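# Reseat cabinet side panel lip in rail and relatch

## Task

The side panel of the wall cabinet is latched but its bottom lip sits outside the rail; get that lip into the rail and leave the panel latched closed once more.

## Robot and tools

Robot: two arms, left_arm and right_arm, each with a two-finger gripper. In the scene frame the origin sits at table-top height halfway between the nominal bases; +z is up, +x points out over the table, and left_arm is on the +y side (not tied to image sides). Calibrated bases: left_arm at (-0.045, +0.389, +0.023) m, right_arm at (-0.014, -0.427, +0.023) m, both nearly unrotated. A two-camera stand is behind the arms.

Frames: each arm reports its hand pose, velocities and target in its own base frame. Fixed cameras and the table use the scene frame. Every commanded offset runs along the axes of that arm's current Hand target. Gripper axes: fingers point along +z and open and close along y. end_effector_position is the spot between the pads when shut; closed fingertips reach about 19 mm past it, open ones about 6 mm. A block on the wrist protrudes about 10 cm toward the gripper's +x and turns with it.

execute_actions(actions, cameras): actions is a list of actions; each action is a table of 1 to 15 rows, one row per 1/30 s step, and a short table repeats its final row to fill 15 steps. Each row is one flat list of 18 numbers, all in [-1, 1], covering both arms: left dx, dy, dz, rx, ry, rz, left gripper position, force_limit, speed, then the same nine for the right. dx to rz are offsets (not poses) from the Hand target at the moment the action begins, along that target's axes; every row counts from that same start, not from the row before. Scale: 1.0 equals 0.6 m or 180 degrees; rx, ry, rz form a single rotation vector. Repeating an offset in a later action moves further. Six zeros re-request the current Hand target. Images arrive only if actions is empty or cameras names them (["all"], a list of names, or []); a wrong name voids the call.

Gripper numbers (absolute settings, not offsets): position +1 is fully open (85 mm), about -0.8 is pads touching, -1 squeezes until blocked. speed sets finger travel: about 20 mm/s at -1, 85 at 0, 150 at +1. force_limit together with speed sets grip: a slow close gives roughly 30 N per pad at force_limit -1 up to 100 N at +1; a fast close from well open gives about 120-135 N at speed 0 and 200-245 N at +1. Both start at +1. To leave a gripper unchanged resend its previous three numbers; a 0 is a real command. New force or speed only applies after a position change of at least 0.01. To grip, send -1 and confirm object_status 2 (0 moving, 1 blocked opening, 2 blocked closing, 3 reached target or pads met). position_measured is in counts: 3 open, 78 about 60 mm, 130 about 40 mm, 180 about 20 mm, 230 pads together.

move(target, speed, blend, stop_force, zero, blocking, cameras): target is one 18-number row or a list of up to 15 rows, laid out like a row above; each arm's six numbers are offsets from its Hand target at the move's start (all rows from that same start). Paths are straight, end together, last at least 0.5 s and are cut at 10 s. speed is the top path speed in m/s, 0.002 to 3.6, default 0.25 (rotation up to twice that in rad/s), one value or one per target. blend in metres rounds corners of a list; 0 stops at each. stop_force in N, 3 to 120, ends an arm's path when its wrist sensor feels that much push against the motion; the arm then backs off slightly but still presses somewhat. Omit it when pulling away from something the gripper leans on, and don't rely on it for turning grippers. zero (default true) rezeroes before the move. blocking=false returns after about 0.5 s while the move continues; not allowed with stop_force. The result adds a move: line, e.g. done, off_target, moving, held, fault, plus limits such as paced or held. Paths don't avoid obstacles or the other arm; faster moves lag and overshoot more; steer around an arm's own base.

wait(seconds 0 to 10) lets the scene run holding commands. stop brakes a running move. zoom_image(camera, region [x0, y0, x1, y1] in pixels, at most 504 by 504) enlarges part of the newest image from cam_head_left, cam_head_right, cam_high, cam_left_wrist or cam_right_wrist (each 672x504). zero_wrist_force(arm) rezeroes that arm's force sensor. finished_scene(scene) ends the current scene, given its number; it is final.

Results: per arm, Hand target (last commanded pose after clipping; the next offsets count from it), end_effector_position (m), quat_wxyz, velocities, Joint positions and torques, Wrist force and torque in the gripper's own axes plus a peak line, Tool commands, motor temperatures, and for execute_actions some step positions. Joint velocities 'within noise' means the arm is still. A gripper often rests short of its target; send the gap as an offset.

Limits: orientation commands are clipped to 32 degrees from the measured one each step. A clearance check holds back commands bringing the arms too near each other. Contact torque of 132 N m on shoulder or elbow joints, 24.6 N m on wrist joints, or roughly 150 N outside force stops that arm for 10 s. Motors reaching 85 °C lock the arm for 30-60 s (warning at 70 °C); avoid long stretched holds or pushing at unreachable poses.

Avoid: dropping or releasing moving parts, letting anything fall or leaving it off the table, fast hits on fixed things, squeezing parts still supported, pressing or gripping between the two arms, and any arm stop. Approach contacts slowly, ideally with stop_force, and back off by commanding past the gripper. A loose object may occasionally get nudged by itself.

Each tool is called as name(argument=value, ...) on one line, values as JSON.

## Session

execute_actions(actions=[])

zoom_image(camera="cam_head_left", region=[290, 50, 510, 270])

Scene clock: 0.00 s.
left_arm: end_effector_position=(+0.3739, -0.0168, +0.2562) position_measured=3 object_status=3 end_effector_quat_wxyz=(-0.564, +0.322, +0.732, -0.206) | right_arm: end_effector_position=(+0.9246, +0.0371, +0.1480) position_measured=3 object_status=3 end_effector_quat_wxyz=(-0.134, +0.937, +0.298, +0.125)
Joint positions: left_arm=[-0.269 -1.074 1.365 -0.579 -1.767 0.708] | right_arm=[3.24 -2.719 -0.342 -1.456 1.885 2.654]
Joint velocities: within noise
Joint torques (N m): no reading
Motor temperatures (°C): left_arm=[28 29 31 37 32 34] | right_arm=[26 26 27 27 28 31]
Wrist force (N): no reading
Wrist torque (N m): no reading
Wrist force, peak (N): no reading
Hand target: left_arm +0.3739, -0.0168, +0.2562; -0.564, +0.322, +0.732, -0.206 | right_arm +0.9246, +0.0371, +0.1480; -0.134, +0.937, +0.298, +0.125
Tool commands: left_gripper/position=+1.0 left_gripper/force_limit=+1.0 left_gripper/speed=+1.0 right_gripper/position=+1.0 right_gripper/force_limit=+1.0 right_gripper/speed=+1.0

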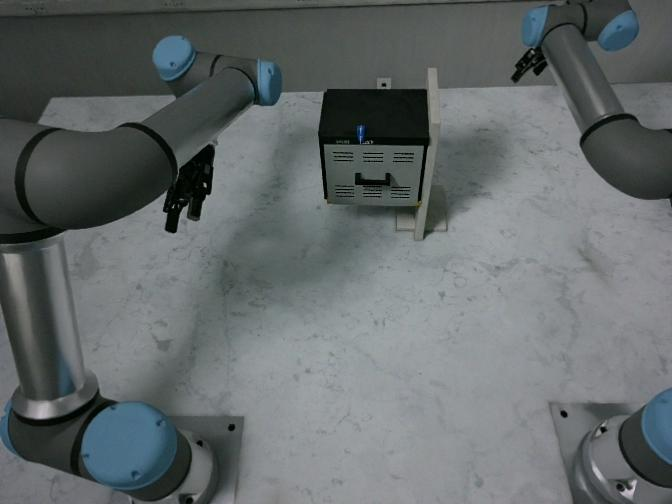

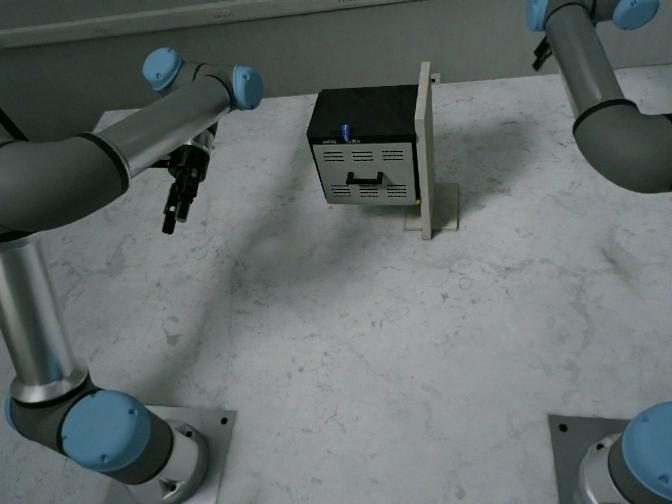

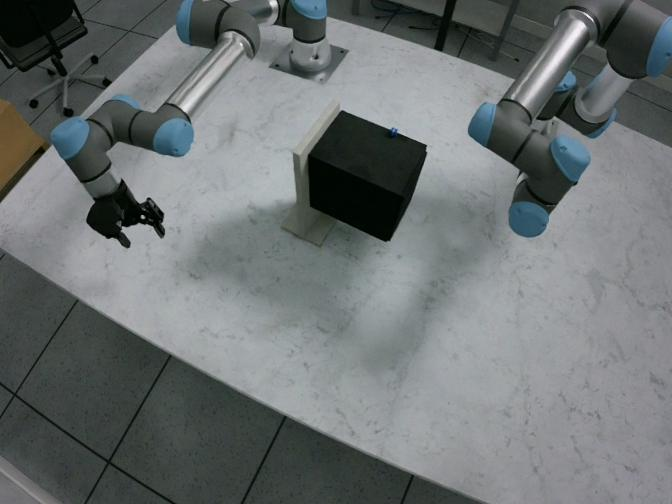

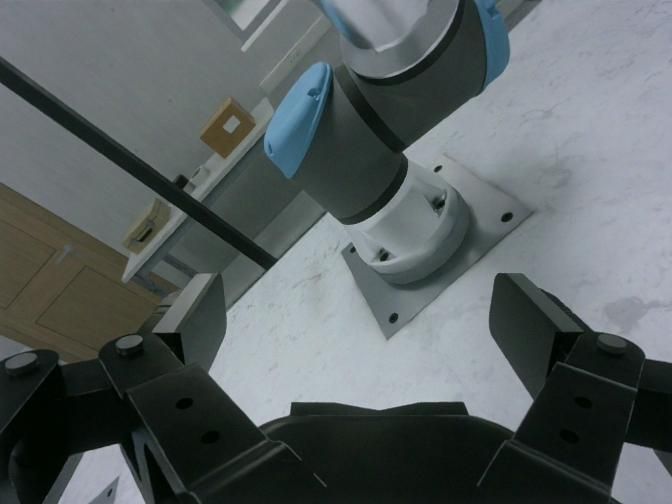

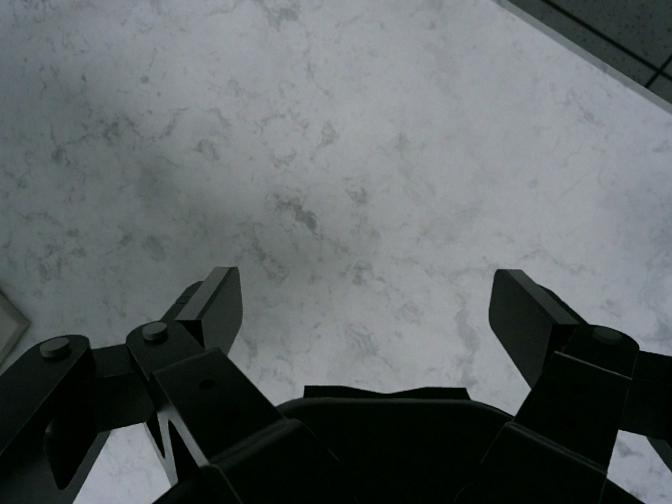

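Scaled by 2.291 from the camera's 672x504 image, which has a finer 960x720 frame.

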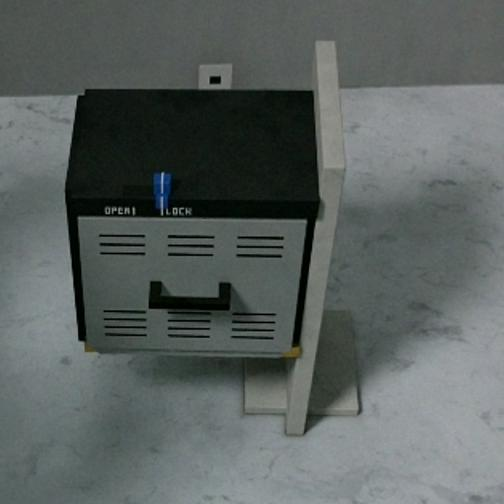

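move(target=[[-0.3675,-0.3263,0.0202,-0.838,-0.353,0.024,1,1,1,0.079,-0.169,-0.571,0,0,0,-0.4,1,1],[-0.3675,-0.3263,0.0202,-0.838,-0.353,0.024,1,1,1,-0.0975,-0.9695,-0.4785,0.1057,-0.1133,-0.7923,-0.4,1,1]], speed=0.45, blend=0.04, cameras=["all"])

Scene clock: 9.50 s.
left_arm: end_effector_position=(+0.3500, -0.3099, +0.2305) position_measured=3 object_status=3 end_effector_quat_wxyz=(+0.500, +0.500, +0.500, +0.500) | right_arm: end_effector_position=(+0.4897, +0.3699, +0.5004) position_measured=179 object_status=3 end_effector_quat_wxyz=(+0.000, +0.000, +1.000, +0.000)
Joint positions: left_arm=[-1.704 -1.574 2.29 -0.716 -0.132 -1.572] | right_arm=[4.007 -1.966 -0.632 -2.114 1.571 0.865]
Joint torques (N m): left_arm=[-12.46 -25.01 -2.66 -0.89 2.49 1.46] | right_arm=[8.02 32.9 30.97 1.32 1.63 -2.05]
Wrist force (N): left_arm=[1.2 -0.9 -4.6] | right_arm=[0.3 -1.1 -0.1]
Wrist torque (N m): left_arm=[-0.23 -0.29 -0.14] | right_arm=[-0.22 -0.12 0.03]
Wrist force, peak (N): left_arm=[1.0 -1.8 -4.9] | right_arm=[2.2 0.5 0.2]
Hand target: left_arm +0.3500, -0.3099, +0.2305; +0.500, +0.500, +0.500, +0.500 | right_arm +0.4896, +0.3700, +0.5005; +0.000, +0.000, +1.000, +0.000
Off the commanded pose: left_arm 0.000 m, 0 deg | right_arm 0.000 m, 0 deg.
elbow stopped short (right arm): the move would have taken joint 3 (elbow) straighter than the controller allows.
move: done

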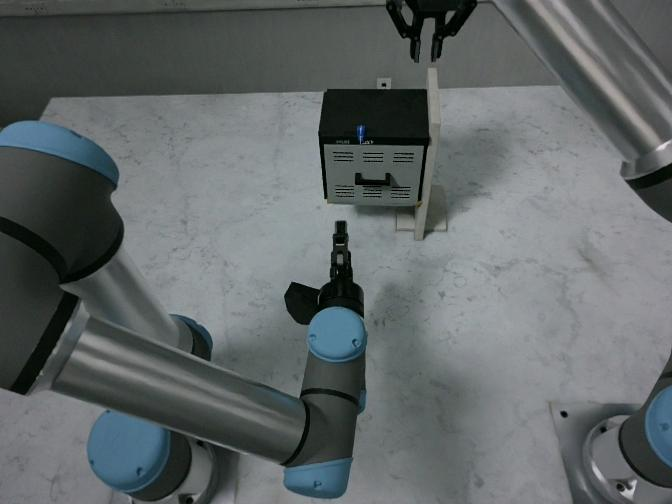

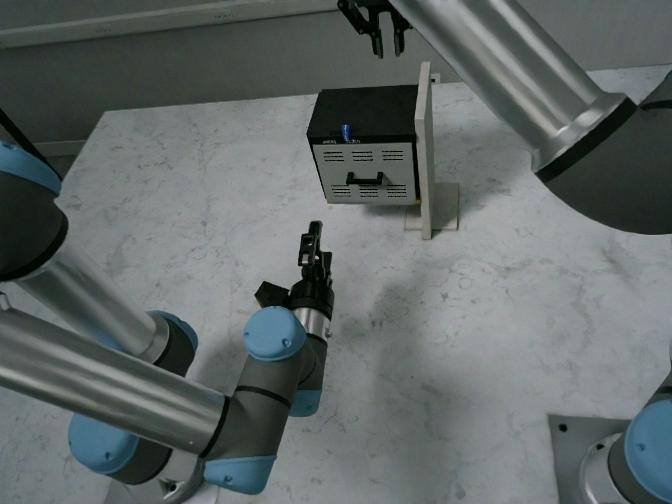

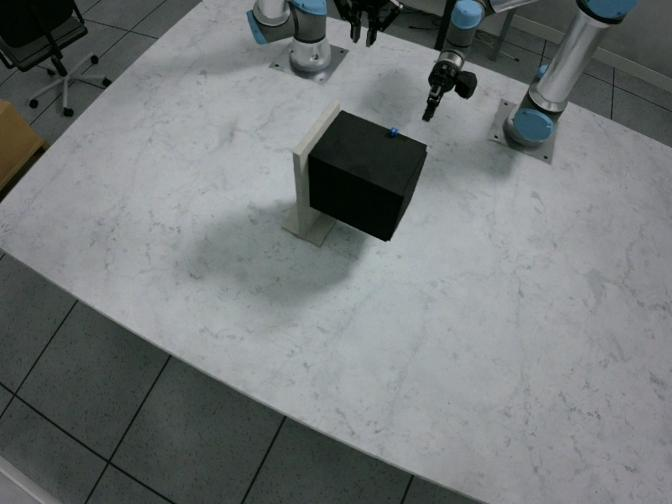

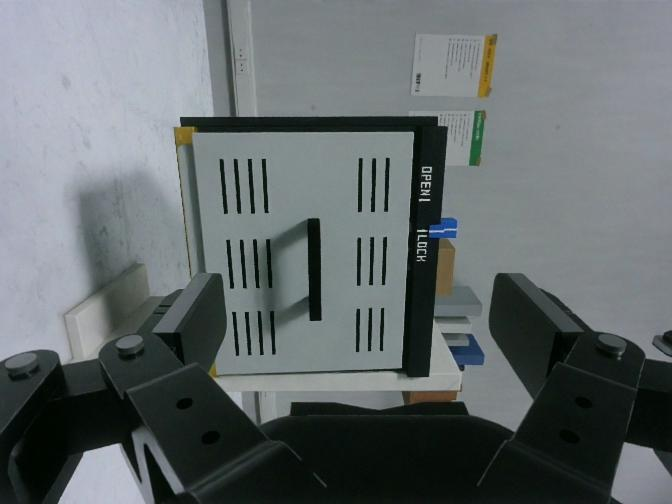

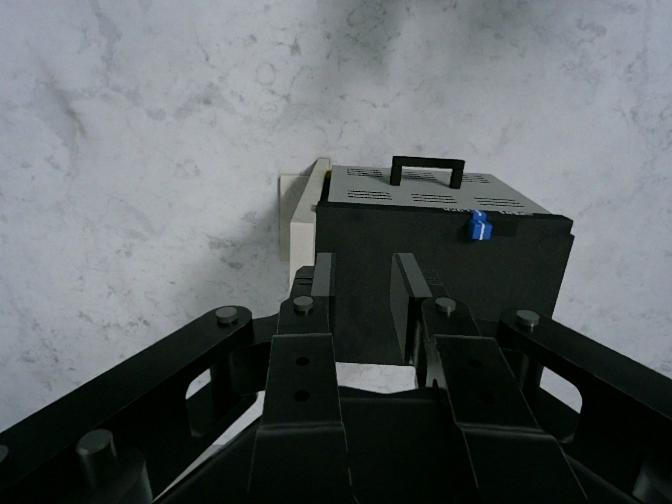

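move(target=[-0.1117,-0.0325,0.175,0,-0.0222,0,1,1,1,-0.05,0.18,0.167,0,0,0.0222,0,1,1], speed=0.2, cameras=["cam_left_wrist","cam_right_wrist","cam_head_right"])

Scene clock: 12.77 s.
left_arm: end_effector_position=(+0.4549, -0.3769, +0.2111) position_measured=3 object_status=3 end_effector_quat_wxyz=(+0.518, +0.517, +0.482, +0.482) | right_arm: end_effector_position=(+0.5194, +0.4780, +0.4004) position_measured=129 object_status=3 end_effector_quat_wxyz=(+0.000, +0.034, +0.999, +0.000)
Joint positions: left_arm=[-1.396 -1.336 2.078 -0.742 0.245 -1.572] | right_arm=[4.075 -2.129 -0.663 -1.921 1.571 1.002]
Joint torques (N m): left_arm=[8.83 -21.67 -14.32 -1.72 2.23 0.9] | right_arm=[-8.4 38.51 10 4.12 -0.84 -0.79]
Wrist force (N): left_arm=[0.9 -1.0 -4.6] | right_arm=[0.2 -0.9 -0.2]
Wrist torque (N m): left_arm=[-0.26 -0.25 -0.09] | right_arm=[-0.17 -0.07 0.12]
Wrist force, peak (N): left_arm=[2.4 -0.9 -6.2] | right_arm=[0.9 -3.1 -1.8]
Hand target: left_arm +0.4549, -0.3770, +0.2110; +0.518, +0.517, +0.482, +0.482 | right_arm +0.5195, +0.4780, +0.4002; +0.000, +0.034, +0.999, +0.000
Off the commanded pose: left_arm 0.000 m, 0 deg | right_arm 0.000 m, 0 deg.
move: done
Images, in order (width x height): cam_head_right 672x504, cam_left_wrist 672x504, cam_right_wrist 672x504.

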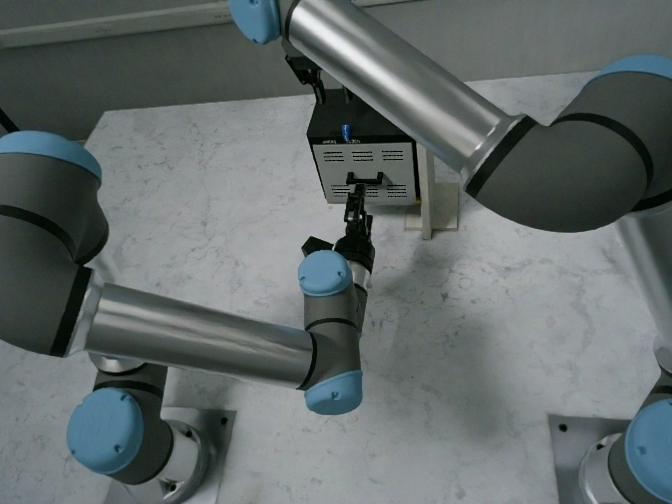

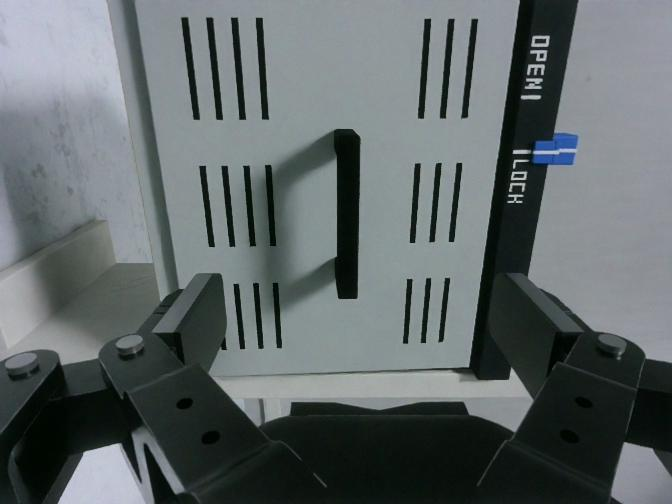

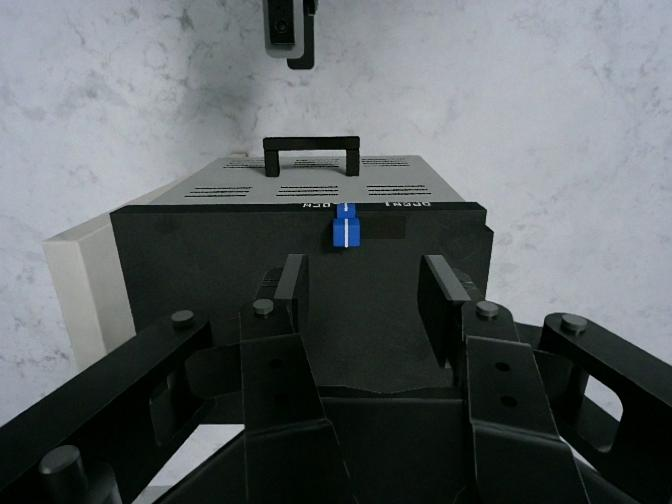

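move(target=[0,-0.0025,0.083,0,0.004,0,1,1,1,-0.0095,-0.0043,0.12,0,0,-0.004,0,1,1], speed=0.08, stop_force=10)

move(target=[0,0,0,0,0,0,-1,-0.6,-1,0,0,0,0,0,0,-0.42,-1,-1])

wait(seconds=3, cameras=["cam_left_wrist","cam_right_wrist"])

Scene clock: 16.33 s.
left_arm: end_effector_position=(+0.5046, -0.3805, +0.2095) position_measured=3 object_status=3 end_effector_quat_wxyz=(+0.515, +0.514, +0.486, +0.485) | right_arm: end_effector_position=(+0.5249, +0.4751, +0.3283) position_measured=129 object_status=3 end_effector_quat_wxyz=(+0.000, +0.028, +1.000, +0.000)
Joint positions: left_arm=[-1.281 -1.268 1.989 -0.721 0.348 -1.572] | right_arm=[4.066 -2.079 -0.931 -1.703 1.571 0.981]
Joint torques (N m): left_arm=[-11.86 -40.78 -3.69 -1.97 -3.28 0.55] | right_arm=[9.15 37.76 10.94 4.36 0.24 2.07]
Wrist force (N): left_arm=[1.1 -0.8 -4.6] | right_arm=[-0.2 -0.6 -0.3]
Wrist torque (N m): left_arm=[-0.20 -0.27 -0.08] | right_arm=[-0.14 -0.02 0.10]
Wrist force, peak (N): left_arm=[1.1 -0.9 -5.5] | right_arm=[0.3 -0.9 -1.5]
Hand target: left_arm +0.5046, -0.3805, +0.2095; +0.515, +0.514, +0.486, +0.485 | right_arm +0.5249, +0.4751, +0.3282; +0.000, +0.028, +1.000, +0.000
Off the commanded pose: left_arm 0.000 m, 0 deg | right_arm 0.000 m, 0 deg.
move: done

Scene clock: 20.47 s.
left_arm: end_effector_position=(+0.5046, -0.3805, +0.2095) position_measured=208 object_status=0 end_effector_quat_wxyz=(+0.515, +0.514, +0.486, +0.485) | right_arm: end_effector_position=(+0.5249, +0.4751, +0.3282) position_measured=182 object_status=3 end_effector_quat_wxyz=(+0.000, +0.028, +1.000, +0.000)
Joint positions: left_arm=[-1.281 -1.268 1.989 -0.721 0.348 -1.572] | right_arm=[4.066 -2.079 -0.931 -1.703 1.571 0.981]
Joint torques (N m): left_arm=[-10.75 -41.1 -5.35 -1.93 -2.99 1.19] | right_arm=[9.03 37.34 13.74 4.27 -1.76 2.12]
Wrist force (N): left_arm=[2.0 -1.2 -8.0] | right_arm=[0.3 -4.2 -2.3]
Wrist torque (N m): left_arm=[-0.05 -0.28 -0.15] | right_arm=[-0.12 -0.01 0.09]
Wrist force, peak (N): left_arm=[2.2 -1.0 -8.1] | right_arm=[0.8 -4.5 -2.4]
Hand target: left_arm +0.5046, -0.3805, +0.2095; +0.515, +0.514, +0.486, +0.485 | right_arm +0.5249, +0.4751, +0.3282; +0.000, +0.028, +1.000, +0.000
Off the commanded pose: left_arm 0.000 m, 0 deg | right_arm 0.000 m, 0 deg.
move: done

Scene clock: 23.47 s.
left_arm: end_effector_position=(+0.5046, -0.3805, +0.2095) position_measured=208 object_status=2 end_effector_quat_wxyz=(+0.515, +0.514, +0.486, +0.485) | right_arm: end_effector_position=(+0.5249, +0.4751, +0.3282) position_measured=182 object_status=3 end_effector_quat_wxyz=(+0.000, +0.028, +1.000, +0.000)
Joint positions: left_arm=[-1.281 -1.268 1.989 -0.721 0.348 -1.572] | right_arm=[4.066 -2.079 -0.931 -1.703 1.571 0.981]
Joint torques (N m): left_arm=[-1.77 -41.22 -15.66 -2.01 -1.01 1.35] | right_arm=[8.24 38.3 16.51 4.36 -0.04 2.11]
Wrist force (N): left_arm=[2.1 -1.0 -8.0] | right_arm=[0.5 -4.2 -2.2]
Wrist torque (N m): left_arm=[-0.02 -0.29 -0.16] | right_arm=[-0.12 -0.05 0.09]
Wrist force, peak (N): left_arm=[2.1 -1.1 -8.2] | right_arm=[0.5 -4.7 -2.3]
Hand target: left_arm +0.5046, -0.3805, +0.2095; +0.515, +0.514, +0.486, +0.485 | right_arm +0.5249, +0.4751, +0.3282; +0.000, +0.028, +1.000, +0.000
Tool commands: left_gripper/position=-1.0 left_gripper/force_limit=-0.6 left_gripper/speed=-1.0 right_gripper/position=-0.42 right_gripper/force_limit=-1.0 right_gripper/speed=-1.0
Off the commanded pose: left_arm 0.000 m, 0 deg | right_arm 0.000 m, 0 deg.
wait: 3.00 s; at rest by 0.17 s
Images, in order (width x height): cam_left_wrist 672x504, cam_right_wrist 672x504.

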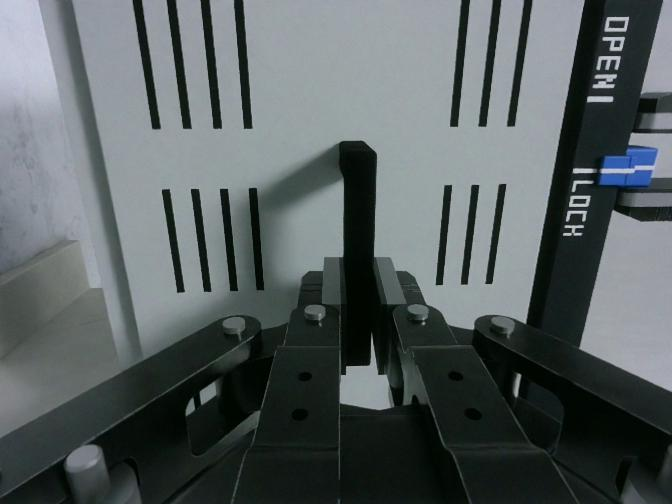

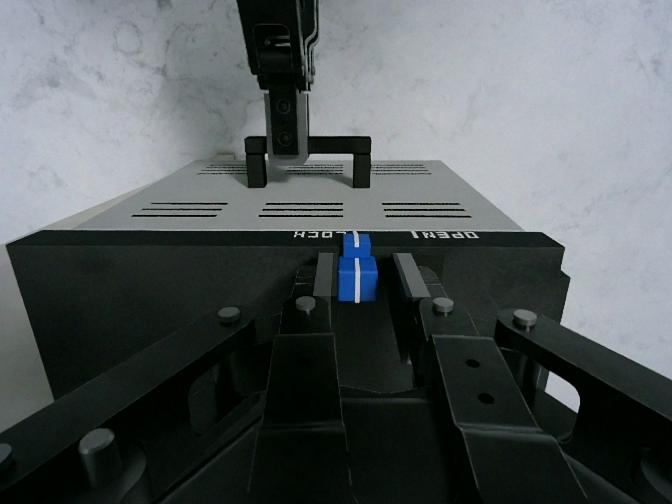

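move(target=[0,0,0,0,0,0,-1,-0.6,-1,0,0.05,0,0,0,0,-0.42,-1,-1], speed=0.04, stop_force=15, cameras=["cam_left_wrist"])

move(target=[0,0,0,0,0,0,-1,-0.6,-1,0,0,-0.1,0,0,0,-0.42,-1,-1])

move(target=[0,0,-0.08,0,0,0,-1,-0.6,-1,0,0,0,0,0,0,-0.42,-1,-1], speed=0.08, stop_force=15, cameras=["cam_right_wrist"])

Scene clock: 25.53 s.
left_arm: end_effector_position=(+0.5046, -0.3805, +0.2095) position_measured=208 object_status=2 end_effector_quat_wxyz=(+0.515, +0.514, +0.486, +0.485) | right_arm: end_effector_position=(+0.5262, +0.4998, +0.3282) position_measured=182 object_status=3 end_effector_quat_wxyz=(+0.000, +0.028, +1.000, +0.000)
Joint positions: left_arm=[-1.281 -1.268 1.989 -0.721 0.348 -1.572] | right_arm=[4.086 -2.134 -0.846 -1.733 1.571 1]
Joint torques (N m): left_arm=[4.47 -40.5 -21.86 -1.88 0.36 1.21] | right_arm=[-0.05 34.32 34.91 5.98 3.84 -0.28]
Wrist force (N): left_arm=[1.0 -4.9 -5.1] | right_arm=[4.8 -19.3 -4.3]
Wrist torque (N m): left_arm=[0.01 -0.27 -0.13] | right_arm=[0.00 -0.16 0.13]
Wrist force, peak (N): left_arm=[2.0 -1.0 -8.2] | right_arm=[8.9 -42.9 -8.3]
Hand target: left_arm +0.5046, -0.3805, +0.2095; +0.515, +0.514, +0.486, +0.485 | right_arm +0.5263, +0.4998, +0.3282; +0.000, +0.028, +1.000, +0.000 (not the last commanded pose)
Off the commanded pose: left_arm 0.000 m, 0 deg | right_arm 0.005 m, 0 deg.
move: contact (right_arm)
Images, in order (width x height): cam_left_wrist 672x504.

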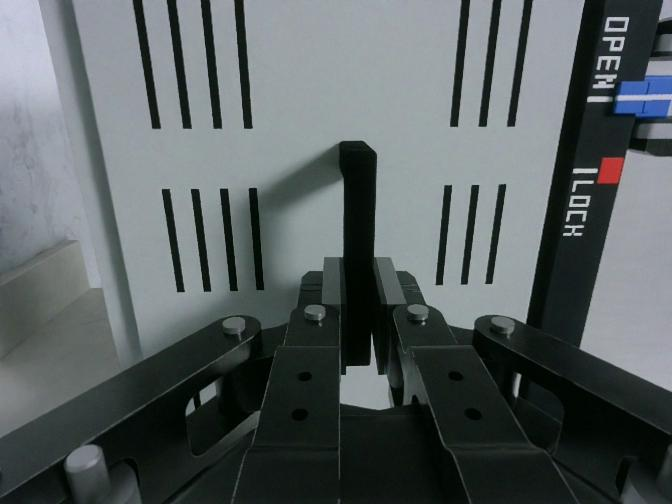

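Scene clock: 26.43 s.
left_arm: end_effector_position=(+0.5046, -0.3805, +0.2095) position_measured=208 object_status=2 end_effector_quat_wxyz=(+0.515, +0.514, +0.486, +0.485) | right_arm: end_effector_position=(+0.5263, +0.4999, +0.3881) position_measured=182 object_status=3 end_effector_quat_wxyz=(+0.000, +0.028, +1.000, +0.000)
Joint positions: left_arm=[-1.281 -1.268 1.989 -0.721 0.348 -1.572] | right_arm=[4.086 -2.188 -0.599 -1.925 1.571 1]
Joint torques (N m): left_arm=[7.96 -39.99 -25.49 -1.85 1.05 1.5] | right_arm=[-5.99 49.42 32.99 1.56 2.08 -2.16]
Wrist force (N): left_arm=[0.9 -5.1 -5.2] | right_arm=[-0.4 -2.4 -0.1]
Wrist torque (N m): left_arm=[-0.02 -0.26 -0.13] | right_arm=[-0.40 0.01 0.10]
Wrist force, peak (N): left_arm=[1.0 -5.2 -5.2] | right_arm=[0.4 -17.4 14.2]
Hand target: left_arm +0.5046, -0.3805, +0.2095; +0.515, +0.514, +0.486, +0.485 | right_arm +0.5263, +0.4998, +0.3882; +0.000, +0.028, +1.000, +0.000
Off the commanded pose: left_arm 0.000 m, 0 deg | right_arm 0.000 m, 0 deg.
move: done

Scene clock: 27.87 s.
left_arm: end_effector_position=(+0.4567, -0.3777, +0.2095) position_measured=208 object_status=2 end_effector_quat_wxyz=(+0.515, +0.514, +0.486, +0.485) | right_arm: end_effector_position=(+0.5263, +0.4998, +0.3882) position_measured=182 object_status=3 end_effector_quat_wxyz=(+0.000, +0.028, +1.000, +0.000)
Joint positions: left_arm=[-1.394 -1.325 2.068 -0.744 0.235 -1.572] | right_arm=[4.086 -2.188 -0.599 -1.925 1.571 1]
Joint torques (N m): left_arm=[2.88 -24.3 -32.93 1.08 -2.11 0.93] | right_arm=[-9.13 53.84 32.35 1.42 2.12 -2.58]
Wrist force (N): left_arm=[1.3 -5.2 -4.5] | right_arm=[-0.3 -2.6 0.0]
Wrist torque (N m): left_arm=[-0.08 -0.28 -0.20] | right_arm=[-0.43 -0.01 0.11]
Wrist force, peak (N): left_arm=[1.1 -5.1 -6.2] | right_arm=[-0.6 -2.6 -0.3]
Hand target: left_arm +0.4567, -0.3777, +0.2095; +0.515, +0.514, +0.486, +0.485 | right_arm +0.5263, +0.4998, +0.3882; +0.000, +0.028, +1.000, +0.000
Off the commanded pose: left_arm 0.000 m, 0 deg | right_arm 0.000 m, 0 deg.
move: done
Images, in order (width x height): cam_right_wrist 672x504.

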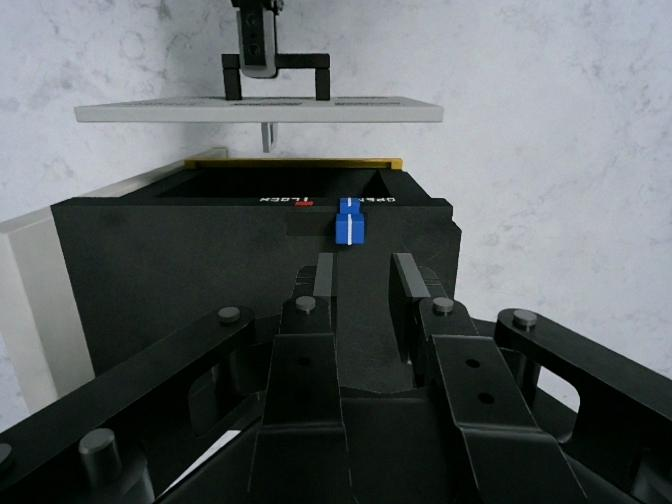

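move(target=[[0,0.0367,0.0433,-0.0444,0,0,-1,-0.6,-1,0,0,0,0,0,0,-0.42,-1,-1],[0,0.0117,0.0517,-0.0444,0,0,-1,-0.6,-1,0,0,0,0,0,0,-0.42,-1,-1]], speed=[0.1,0.04], blend=[0,0])

move(target=[0,-0.0021,0.0149,0,0,0,-1,-0.6,-1,0,0,0,0,0,0,-0.42,-1,-1], speed=0.02, stop_force=6, cameras=["cam_left_wrist","cam_right_wrist"])

Scene clock: 30.43 s.
left_arm: end_effector_position=(+0.4878, -0.3795, +0.2166) position_measured=208 object_status=2 end_effector_quat_wxyz=(+0.549, +0.477, +0.451, +0.518) | right_arm: end_effector_position=(+0.5263, +0.4998, +0.3882) position_measured=182 object_status=3 end_effector_quat_wxyz=(+0.000, +0.028, +1.000, +0.000)
Joint positions: left_arm=[-1.314 -1.291 2.159 -1.295 0.343 -1.168] | right_arm=[4.086 -2.188 -0.599 -1.925 1.571 1]
Joint torques (N m): left_arm=[-8.86 -39.38 -4.42 -0.72 -0.04 1.72] | right_arm=[-8.65 53.69 32.75 1.44 2.19 -2.44]
Wrist force (N): left_arm=[1.6 -4.9 -5.4] | right_arm=[-0.7 -2.2 0.2]
Wrist torque (N m): left_arm=[-0.02 -0.32 -0.16] | right_arm=[-0.37 0.05 0.10]
Wrist force, peak (N): left_arm=[1.4 -5.8 -5.3] | right_arm=[-0.6 -2.7 0.0]
Hand target: left_arm +0.4877, -0.3795, +0.2166; +0.549, +0.477, +0.451, +0.518 | right_arm +0.5263, +0.4998, +0.3882; +0.000, +0.028, +1.000, +0.000
Off the commanded pose: left_arm 0.000 m, 0 deg | right_arm 0.000 m, 0 deg.
move: done

Scene clock: 31.93 s.
left_arm: end_effector_position=(+0.4967, -0.3800, +0.2166) position_measured=208 object_status=2 end_effector_quat_wxyz=(+0.549, +0.477, +0.451, +0.518) | right_arm: end_effector_position=(+0.5263, +0.4998, +0.3882) position_measured=182 object_status=3 end_effector_quat_wxyz=(+0.000, +0.028, +1.000, +0.000)
Joint positions: left_arm=[-1.293 -1.278 2.137 -1.263 0.362 -1.192] | right_arm=[4.086 -2.188 -0.599 -1.925 1.571 1]
Joint torques (N m): left_arm=[-11.79 -41.97 -4.16 -3.66 -1.86 1.65] | right_arm=[-9.43 53.75 32.99 1.68 2.11 -2.58]
Wrist force (N): left_arm=[1.4 -4.8 -5.3] | right_arm=[-0.4 -2.6 0.0]
Wrist torque (N m): left_arm=[0.00 -0.30 -0.17] | right_arm=[-0.43 0.01 0.10]
Wrist force, peak (N): left_arm=[2.3 -5.2 -5.6] | right_arm=[-0.6 -2.6 0.1]
Hand target: left_arm +0.4967, -0.3800, +0.2166; +0.549, +0.477, +0.451, +0.518 | right_arm +0.5263, +0.4998, +0.3882; +0.000, +0.028, +1.000, +0.000
Off the commanded pose: left_arm 0.000 m, 0 deg | right_arm 0.000 m, 0 deg.
move: done
Images, in order (width x height): cam_left_wrist 672x504, cam_right_wrist 672x504.

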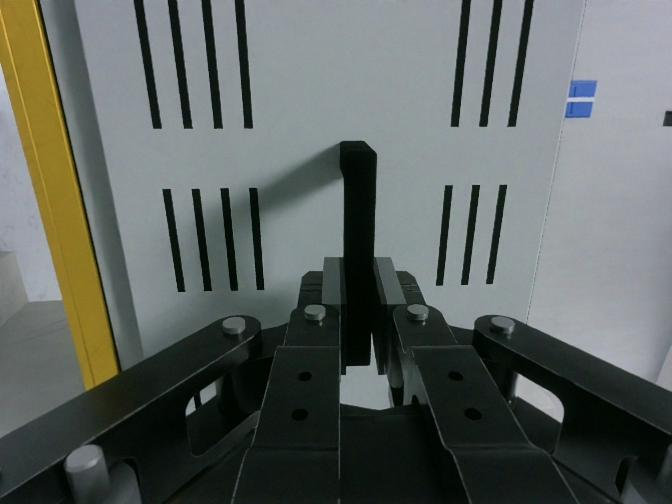

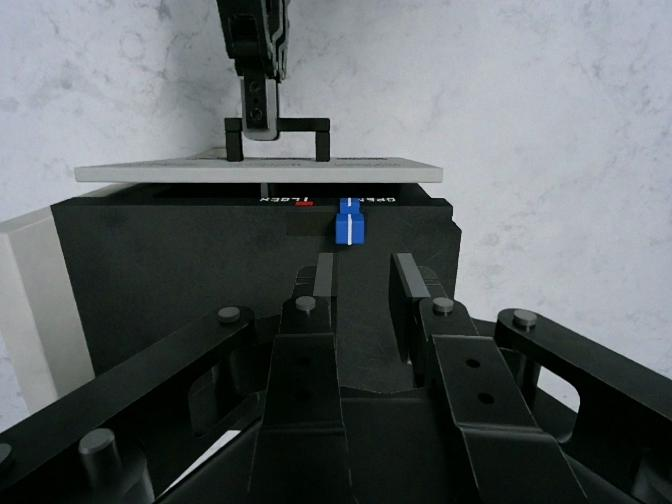

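move(target=[0,-0.0264,-0.0044,0,0,0,-1,-0.6,-1,0,0,0,0,0,0,-0.42,-1,-1], speed=0.02, stop_force=8, cameras=["cam_left_wrist"])

Scene clock: 33.90 s.
left_arm: end_effector_position=(+0.4964, -0.3800, +0.2052) position_measured=208 object_status=2 end_effector_quat_wxyz=(+0.549, +0.477, +0.451, +0.518) | right_arm: end_effector_position=(+0.5263, +0.4998, +0.3882) position_measured=182 object_status=3 end_effector_quat_wxyz=(+0.000, +0.028, +1.000, +0.000)
Joint positions: left_arm=[-1.294 -1.255 2.147 -1.296 0.361 -1.192] | right_arm=[4.086 -2.188 -0.599 -1.925 1.571 1]
Joint torques (N m): left_arm=[10.98 -30.9 -32.01 -3.72 -0.75 -1.83] | right_arm=[-9.69 53.26 33.16 1.82 2.02 -2.48]
Wrist force (N): left_arm=[1.3 -4.9 -5.1] | right_arm=[-0.5 -2.2 0.0]
Wrist torque (N m): left_arm=[-0.08 -0.29 -0.26] | right_arm=[-0.37 0.02 0.11]
Wrist force, peak (N): left_arm=[1.5 10.2 -8.4] | right_arm=[-0.3 -2.6 0.0]
Hand target: left_arm +0.4964, -0.3800, +0.2052; +0.549, +0.477, +0.451, +0.518 (not the last commanded pose) | right_arm +0.5263, +0.4998, +0.3882; +0.000, +0.028, +1.000, +0.000
Off the commanded pose: left_arm 0.005 m, 0 deg | right_arm 0.000 m, 0 deg.
move: contact (left_arm)
Images, in order (width x height): cam_left_wrist 672x504.

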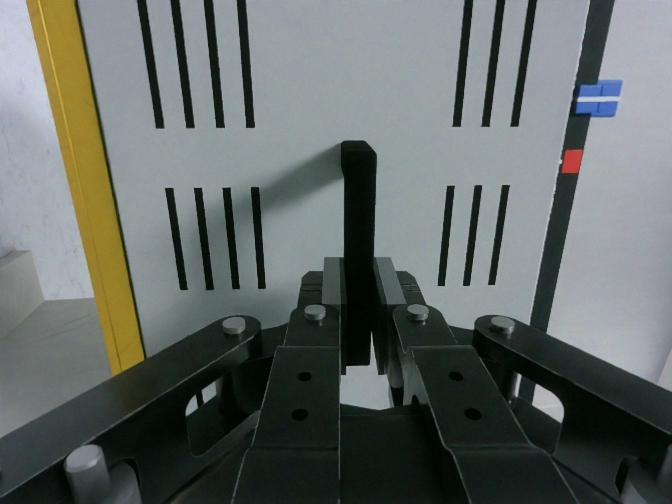

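move(target=[0,-0.005,-0.0007,0,0,0,-1,-0.6,-1,0,0,0,0,0,0,-0.42,-1,-1], speed=0.01, stop_force=14)

move(target=[[0,0.0028,0.0088,0.0167,0,0,-1,-0.6,-1,0,0,0,0,0,0,-0.42,-1,-1],[0,0.0048,0.0165,0.0311,0,0,-1,-0.6,-1,0,0,0,0,0,0,-0.42,-1,-1]], speed=0.03, stop_force=25, cameras=["cam_left_wrist","cam_right_wrist"])

Scene clock: 35.80 s.
left_arm: end_effector_position=(+0.4964, -0.3802, +0.2045) position_measured=208 object_status=2 end_effector_quat_wxyz=(+0.549, +0.477, +0.451, +0.518) | right_arm: end_effector_position=(+0.5263, +0.4998, +0.3882) position_measured=182 object_status=3 end_effector_quat_wxyz=(+0.000, +0.028, +1.000, +0.000)
Joint positions: left_arm=[-1.294 -1.253 2.147 -1.299 0.361 -1.192] | right_arm=[4.086 -2.188 -0.599 -1.925 1.571 1]
Joint torques (N m): left_arm=[12.87 -40.29 -30.24 -0.88 0.59 -1.23] | right_arm=[-9.87 54.04 32.52 1.7 2.09 -2.51]
Wrist force (N): left_arm=[0.4 -2.0 -4.5] | right_arm=[-0.6 -2.4 0.1]
Wrist torque (N m): left_arm=[-0.26 -0.26 -0.25] | right_arm=[-0.39 0.04 0.11]
Wrist force, peak (N): left_arm=[1.4 11.4 -8.4] | right_arm=[-0.1 -2.8 0.0]
Hand target: left_arm +0.4964, -0.3802, +0.2045; +0.549, +0.477, +0.451, +0.518 (not the last commanded pose) | right_arm +0.5263, +0.4998, +0.3882; +0.000, +0.028, +1.000, +0.000
Off the commanded pose: left_arm 0.002 m, 0 deg | right_arm 0.000 m, 0 deg.
move: contact (left_arm)

Scene clock: 38.67 s.
left_arm: end_effector_position=(+0.5058, -0.3807, +0.2088) position_measured=208 object_status=2 end_effector_quat_wxyz=(+0.525, +0.503, +0.476, +0.495) | right_arm: end_effector_position=(+0.5263, +0.4998, +0.3882) position_measured=182 object_status=3 end_effector_quat_wxyz=(+0.000, +0.028, +1.000, +0.000)
Joint positions: left_arm=[-1.278 -1.268 2.031 -0.885 0.353 -1.458] | right_arm=[4.086 -2.188 -0.599 -1.925 1.571 1]
Joint torques (N m): left_arm=[-9.99 -21.93 0.27 1.48 1.83 -1.6] | right_arm=[-8.73 54.65 32.54 1.86 2.07 -2.44]
Wrist force (N): left_arm=[0.0 8.8 -7.6] | right_arm=[-0.4 -2.5 0.1]
Wrist torque (N m): left_arm=[-0.30 -0.23 -0.24] | right_arm=[-0.41 0.01 0.11]
Wrist force, peak (N): left_arm=[-0.2 8.8 -7.7] | right_arm=[-0.2 -2.6 0.2]
Hand target: left_arm +0.5058, -0.3807, +0.2088; +0.525, +0.503, +0.476, +0.495 | right_arm +0.5263, +0.4998, +0.3882; +0.000, +0.028, +1.000, +0.000
Off the commanded pose: left_arm 0.000 m, 0 deg | right_arm 0.000 m, 0 deg.
move: done
Images, in order (width x height): cam_left_wrist 672x504, cam_right_wrist 672x504.

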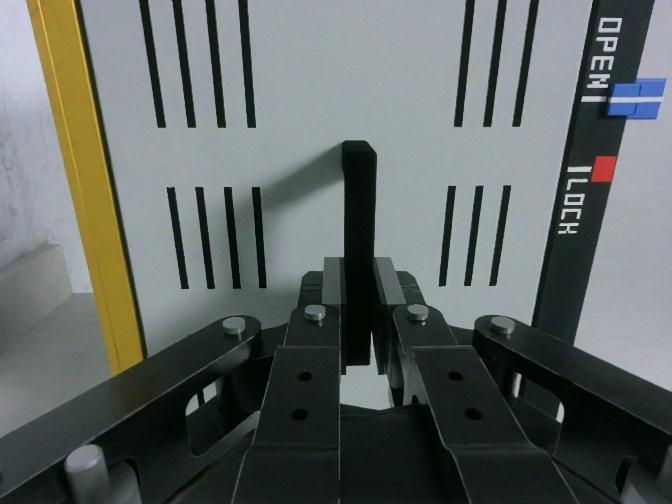

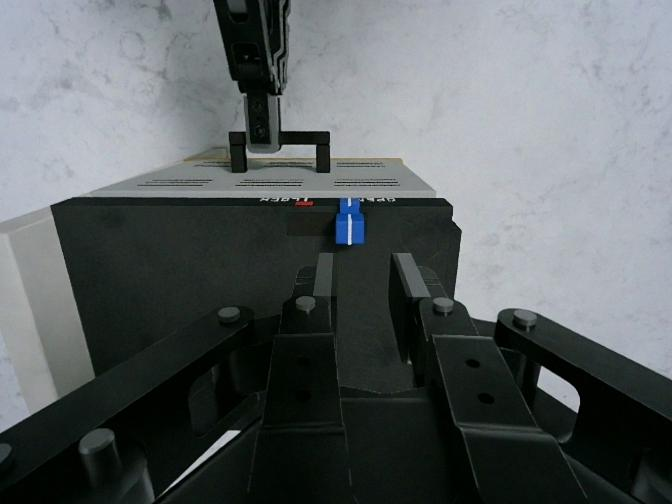

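move(target=[[0,0.0029,0.0071,0.0133,0,0,-1,-0.6,-1,0,0,0,0,0,0,-0.42,-1,-1],[0,0.0029,0.0137,0.0133,0,0,-1,-0.6,-1,0,0,0,0,0,0,-0.42,-1,-1]], speed=0.03, stop_force=15, cameras=["cam_left_wrist","cam_right_wrist"])

Scene clock: 40.67 s.
left_arm: end_effector_position=(+0.5091, -0.3809, +0.2102) position_measured=208 object_status=2 end_effector_quat_wxyz=(+0.517, +0.512, +0.484, +0.487) | right_arm: end_effector_position=(+0.5263, +0.4998, +0.3882) position_measured=182 object_status=3 end_effector_quat_wxyz=(+0.000, +0.028, +1.000, +0.000)
Joint positions: left_arm=[-1.271 -1.264 1.989 -0.749 0.358 -1.55] | right_arm=[4.086 -2.188 -0.599 -1.925 1.571 1]
Joint torques (N m): left_arm=[-9.63 -44.08 -8.18 0.28 -3 -1.85] | right_arm=[-9.37 54.55 32.01 2.11 2.07 -2.43]
Wrist force (N): left_arm=[0.5 -6.9 -11.5] | right_arm=[-0.6 -2.1 -0.1]
Wrist torque (N m): left_arm=[-0.17 -0.23 -0.24] | right_arm=[-0.34 0.04 0.11]
Wrist force, peak (N): left_arm=[7.7 -10.2 -37.9] | right_arm=[-0.6 -2.5 0.1]
Hand target: left_arm +0.5091, -0.3809, +0.2102; +0.517, +0.512, +0.484, +0.487 (not the last commanded pose) | right_arm +0.5263, +0.4998, +0.3882; +0.000, +0.028, +1.000, +0.000
Off the commanded pose: left_arm 0.005 m, 0 deg | right_arm 0.000 m, 0 deg.
move: contact (left_arm); path passed 0 of 2 targets
Images, in order (width x height): cam_left_wrist 672x504, cam_right_wrist 672x504.

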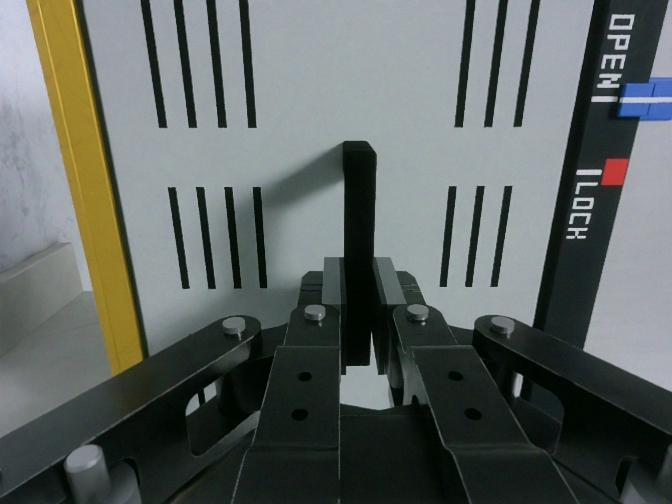

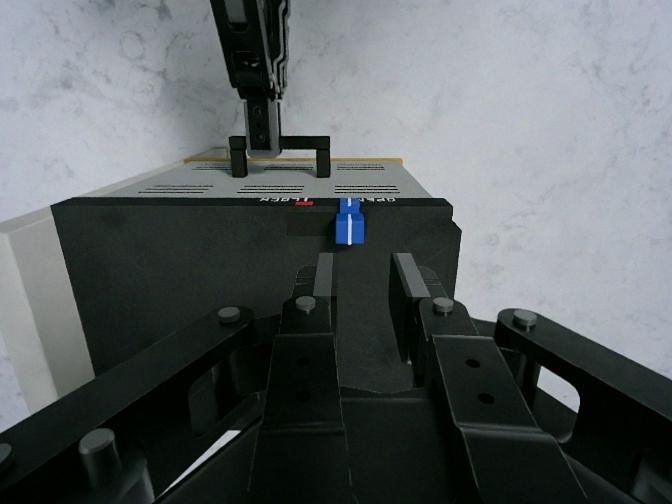

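move(target=[0,0,0,0,0,0,-1,-0.6,-1,0,-0.002,0.1,0,0,0,-0.42,-1,-1], speed=0.15)

move(target=[0,0,0,0,0,0,-1,-0.6,-1,0,-0.052,0,0,0,0,-0.42,-1,-1], speed=0.04, stop_force=15, cameras=["cam_right_wrist","cam_left_wrist"])

Scene clock: 41.97 s.
left_arm: end_effector_position=(+0.5091, -0.3809, +0.2102) position_measured=208 object_status=2 end_effector_quat_wxyz=(+0.517, +0.512, +0.484, +0.487) | right_arm: end_effector_position=(+0.5262, +0.4986, +0.3284) position_measured=182 object_status=3 end_effector_quat_wxyz=(+0.000, +0.028, +1.000, +0.000)
Joint positions: left_arm=[-1.271 -1.264 1.989 -0.749 0.358 -1.55] | right_arm=[4.085 -2.131 -0.85 -1.731 1.571 0.999]
Joint torques (N m): left_arm=[-8.74 -44.23 -6.98 0.11 -2.95 -1.81] | right_arm=[-1.96 39.78 10.03 4.42 -2 -0.98]
Wrist force (N): left_arm=[0.5 -6.9 -11.3] | right_arm=[-0.6 -2.8 -0.5]
Wrist torque (N m): left_arm=[-0.14 -0.24 -0.23] | right_arm=[-0.39 0.04 0.13]
Wrist force, peak (N): left_arm=[0.3 -7.2 -11.4] | right_arm=[-0.4 -3.2 -2.1]
Hand target: left_arm +0.5091, -0.3809, +0.2102; +0.517, +0.512, +0.484, +0.487 | right_arm +0.5262, +0.4986, +0.3282; +0.000, +0.028, +1.000, +0.000
Off the commanded pose: left_arm 0.000 m, 0 deg | right_arm 0.000 m, 0 deg.
move: done

Scene clock: 43.63 s.
left_arm: end_effector_position=(+0.5091, -0.3809, +0.2102) position_measured=208 object_status=2 end_effector_quat_wxyz=(+0.517, +0.512, +0.484, +0.487) | right_arm: end_effector_position=(+0.5245, +0.4687, +0.3282) position_measured=182 object_status=3 end_effector_quat_wxyz=(+0.000, +0.028, +1.000, +0.000)
Joint positions: left_arm=[-1.271 -1.264 1.989 -0.749 0.358 -1.55] | right_arm=[4.061 -2.066 -0.951 -1.695 1.571 0.976]
Joint torques (N m): left_arm=[-9.44 -43.94 -7.66 -0.23 -2.87 -1.69] | right_arm=[5.28 54.94 10.09 1.45 -1.6 2.21]
Wrist force (N): left_arm=[0.3 -6.8 -11.3] | right_arm=[-5.0 9.0 2.2]
Wrist torque (N m): left_arm=[-0.13 -0.20 -0.23] | right_arm=[-0.46 0.16 0.05]
Wrist force, peak (N): left_arm=[0.3 -7.1 -11.5] | right_arm=[-6.9 25.2 4.5]
Hand target: left_arm +0.5091, -0.3809, +0.2102; +0.517, +0.512, +0.484, +0.487 | right_arm +0.5245, +0.4687, +0.3282; +0.000, +0.028, +1.000, +0.000 (not the last commanded pose)
Off the commanded pose: left_arm 0.000 m, 0 deg | right_arm 0.001 m, 0 deg.
move: contact (right_arm)
Images, in order (width x height): cam_left_wrist 672x504, cam_right_wrist 672x504.

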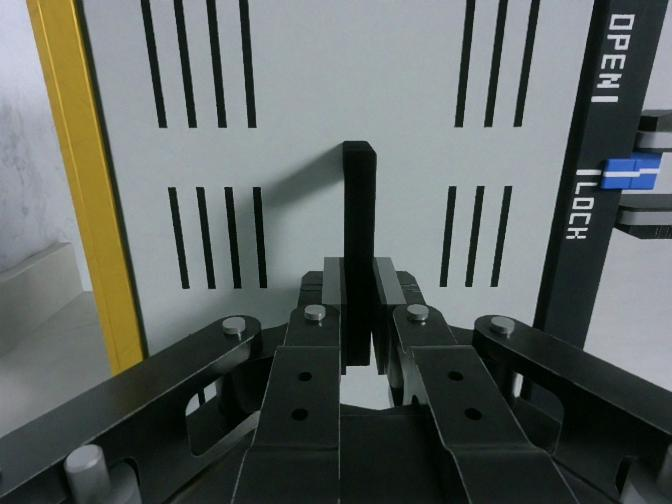

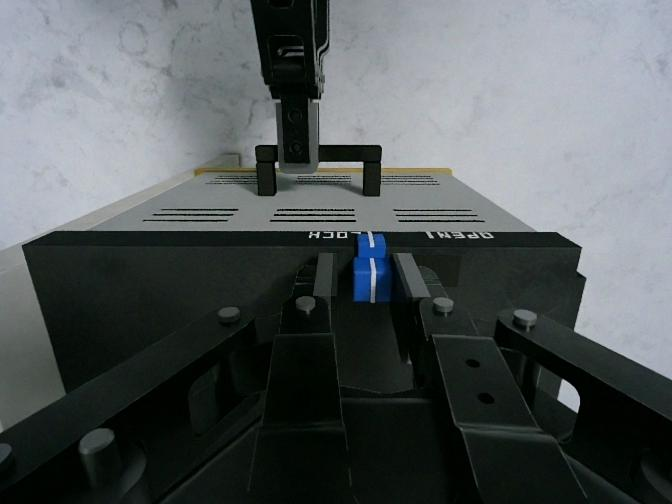

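move(target=[[0,0,0,0,0,0,-0.3,-1,-1,0,0.006,0,0,0,0,-0.42,-1,-1],[0,0,0,0,0,0,-0.3,-1,-1,0,0.006,-0.12,0,0,0,-0.42,-1,-1]], speed=0.1)

move(target=[0,0,-0.13,0,0,0,-0.3,-1,-1,0,0,0,0,0,0,-0.42,-1,-1], speed=0.12, cameras=["cam_left_wrist","cam_head_left"])

Scene clock: 46.20 s.
left_arm: end_effector_position=(+0.5091, -0.3809, +0.2102) position_measured=167 object_status=3 end_effector_quat_wxyz=(+0.517, +0.512, +0.484, +0.487) | right_arm: end_effector_position=(+0.5248, +0.4723, +0.4001) position_measured=182 object_status=3 end_effector_quat_wxyz=(+0.000, +0.028, +1.000, +0.000)
Joint positions: left_arm=[-1.271 -1.264 1.989 -0.749 0.358 -1.55] | right_arm=[4.064 -2.129 -0.664 -1.92 1.571 0.979]
Joint torques (N m): left_arm=[-9.32 -25.98 -7.68 -0.93 -2.91 -1.48] | right_arm=[-9.56 50.61 30.37 1.92 1.69 -2.58]
Wrist force (N): left_arm=[0.6 -1.1 -4.4] | right_arm=[-1.5 -3.0 0.2]
Wrist torque (N m): left_arm=[-0.23 -0.19 -0.17] | right_arm=[-0.51 0.18 0.03]
Wrist force, peak (N): left_arm=[0.4 -7.0 -11.4] | right_arm=[-5.2 9.3 2.4]
Hand target: left_arm +0.5091, -0.3809, +0.2102; +0.517, +0.512, +0.484, +0.487 | right_arm +0.5248, +0.4723, +0.4002; +0.000, +0.028, +1.000, +0.000
Off the commanded pose: left_arm 0.000 m, 0 deg | right_arm 0.000 m, 0 deg.
move: done

Scene clock: 47.30 s.
left_arm: end_effector_position=(+0.4313, -0.3763, +0.2095) position_measured=167 object_status=3 end_effector_quat_wxyz=(+0.517, +0.512, +0.484, +0.487) | right_arm: end_effector_position=(+0.5248, +0.4723, +0.4002) position_measured=182 object_status=3 end_effector_quat_wxyz=(+0.000, +0.028, +1.000, +0.000)
Joint positions: left_arm=[-1.459 -1.357 2.12 -0.813 0.17 -1.523] | right_arm=[4.064 -2.129 -0.663 -1.92 1.571 0.979]
Joint torques (N m): left_arm=[-7.52 -24.39 -31.42 1.15 -0.45 -1.82] | right_arm=[-9.36 52.61 32.78 1.2 2.21 -2.63]
Wrist force (N): left_arm=[0.6 -1.2 -4.2] | right_arm=[-1.6 -3.0 0.2]
Wrist torque (N m): left_arm=[-0.26 -0.21 -0.21] | right_arm=[-0.50 0.19 0.02]
Wrist force, peak (N): left_arm=[0.5 -1.2 -6.0] | right_arm=[-1.6 -3.3 0.1]
Hand target: left_arm +0.4313, -0.3763, +0.2096; +0.517, +0.512, +0.484, +0.487 | right_arm +0.5248, +0.4723, +0.4002; +0.000, +0.028, +1.000, +0.000
Off the commanded pose: left_arm 0.000 m, 0 deg | right_arm 0.000 m, 0 deg.
move: done
Images, in order (width x height): cam_head_left 672x504, cam_left_wrist 672x504.

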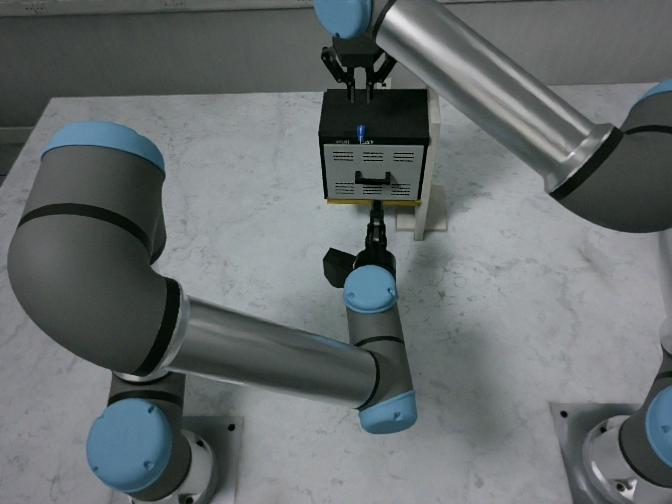

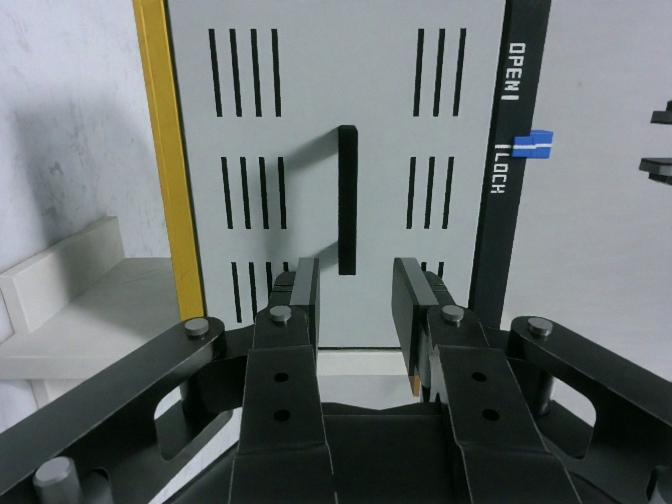

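finished_scene(scene=2)

The scene is finished: the task was done.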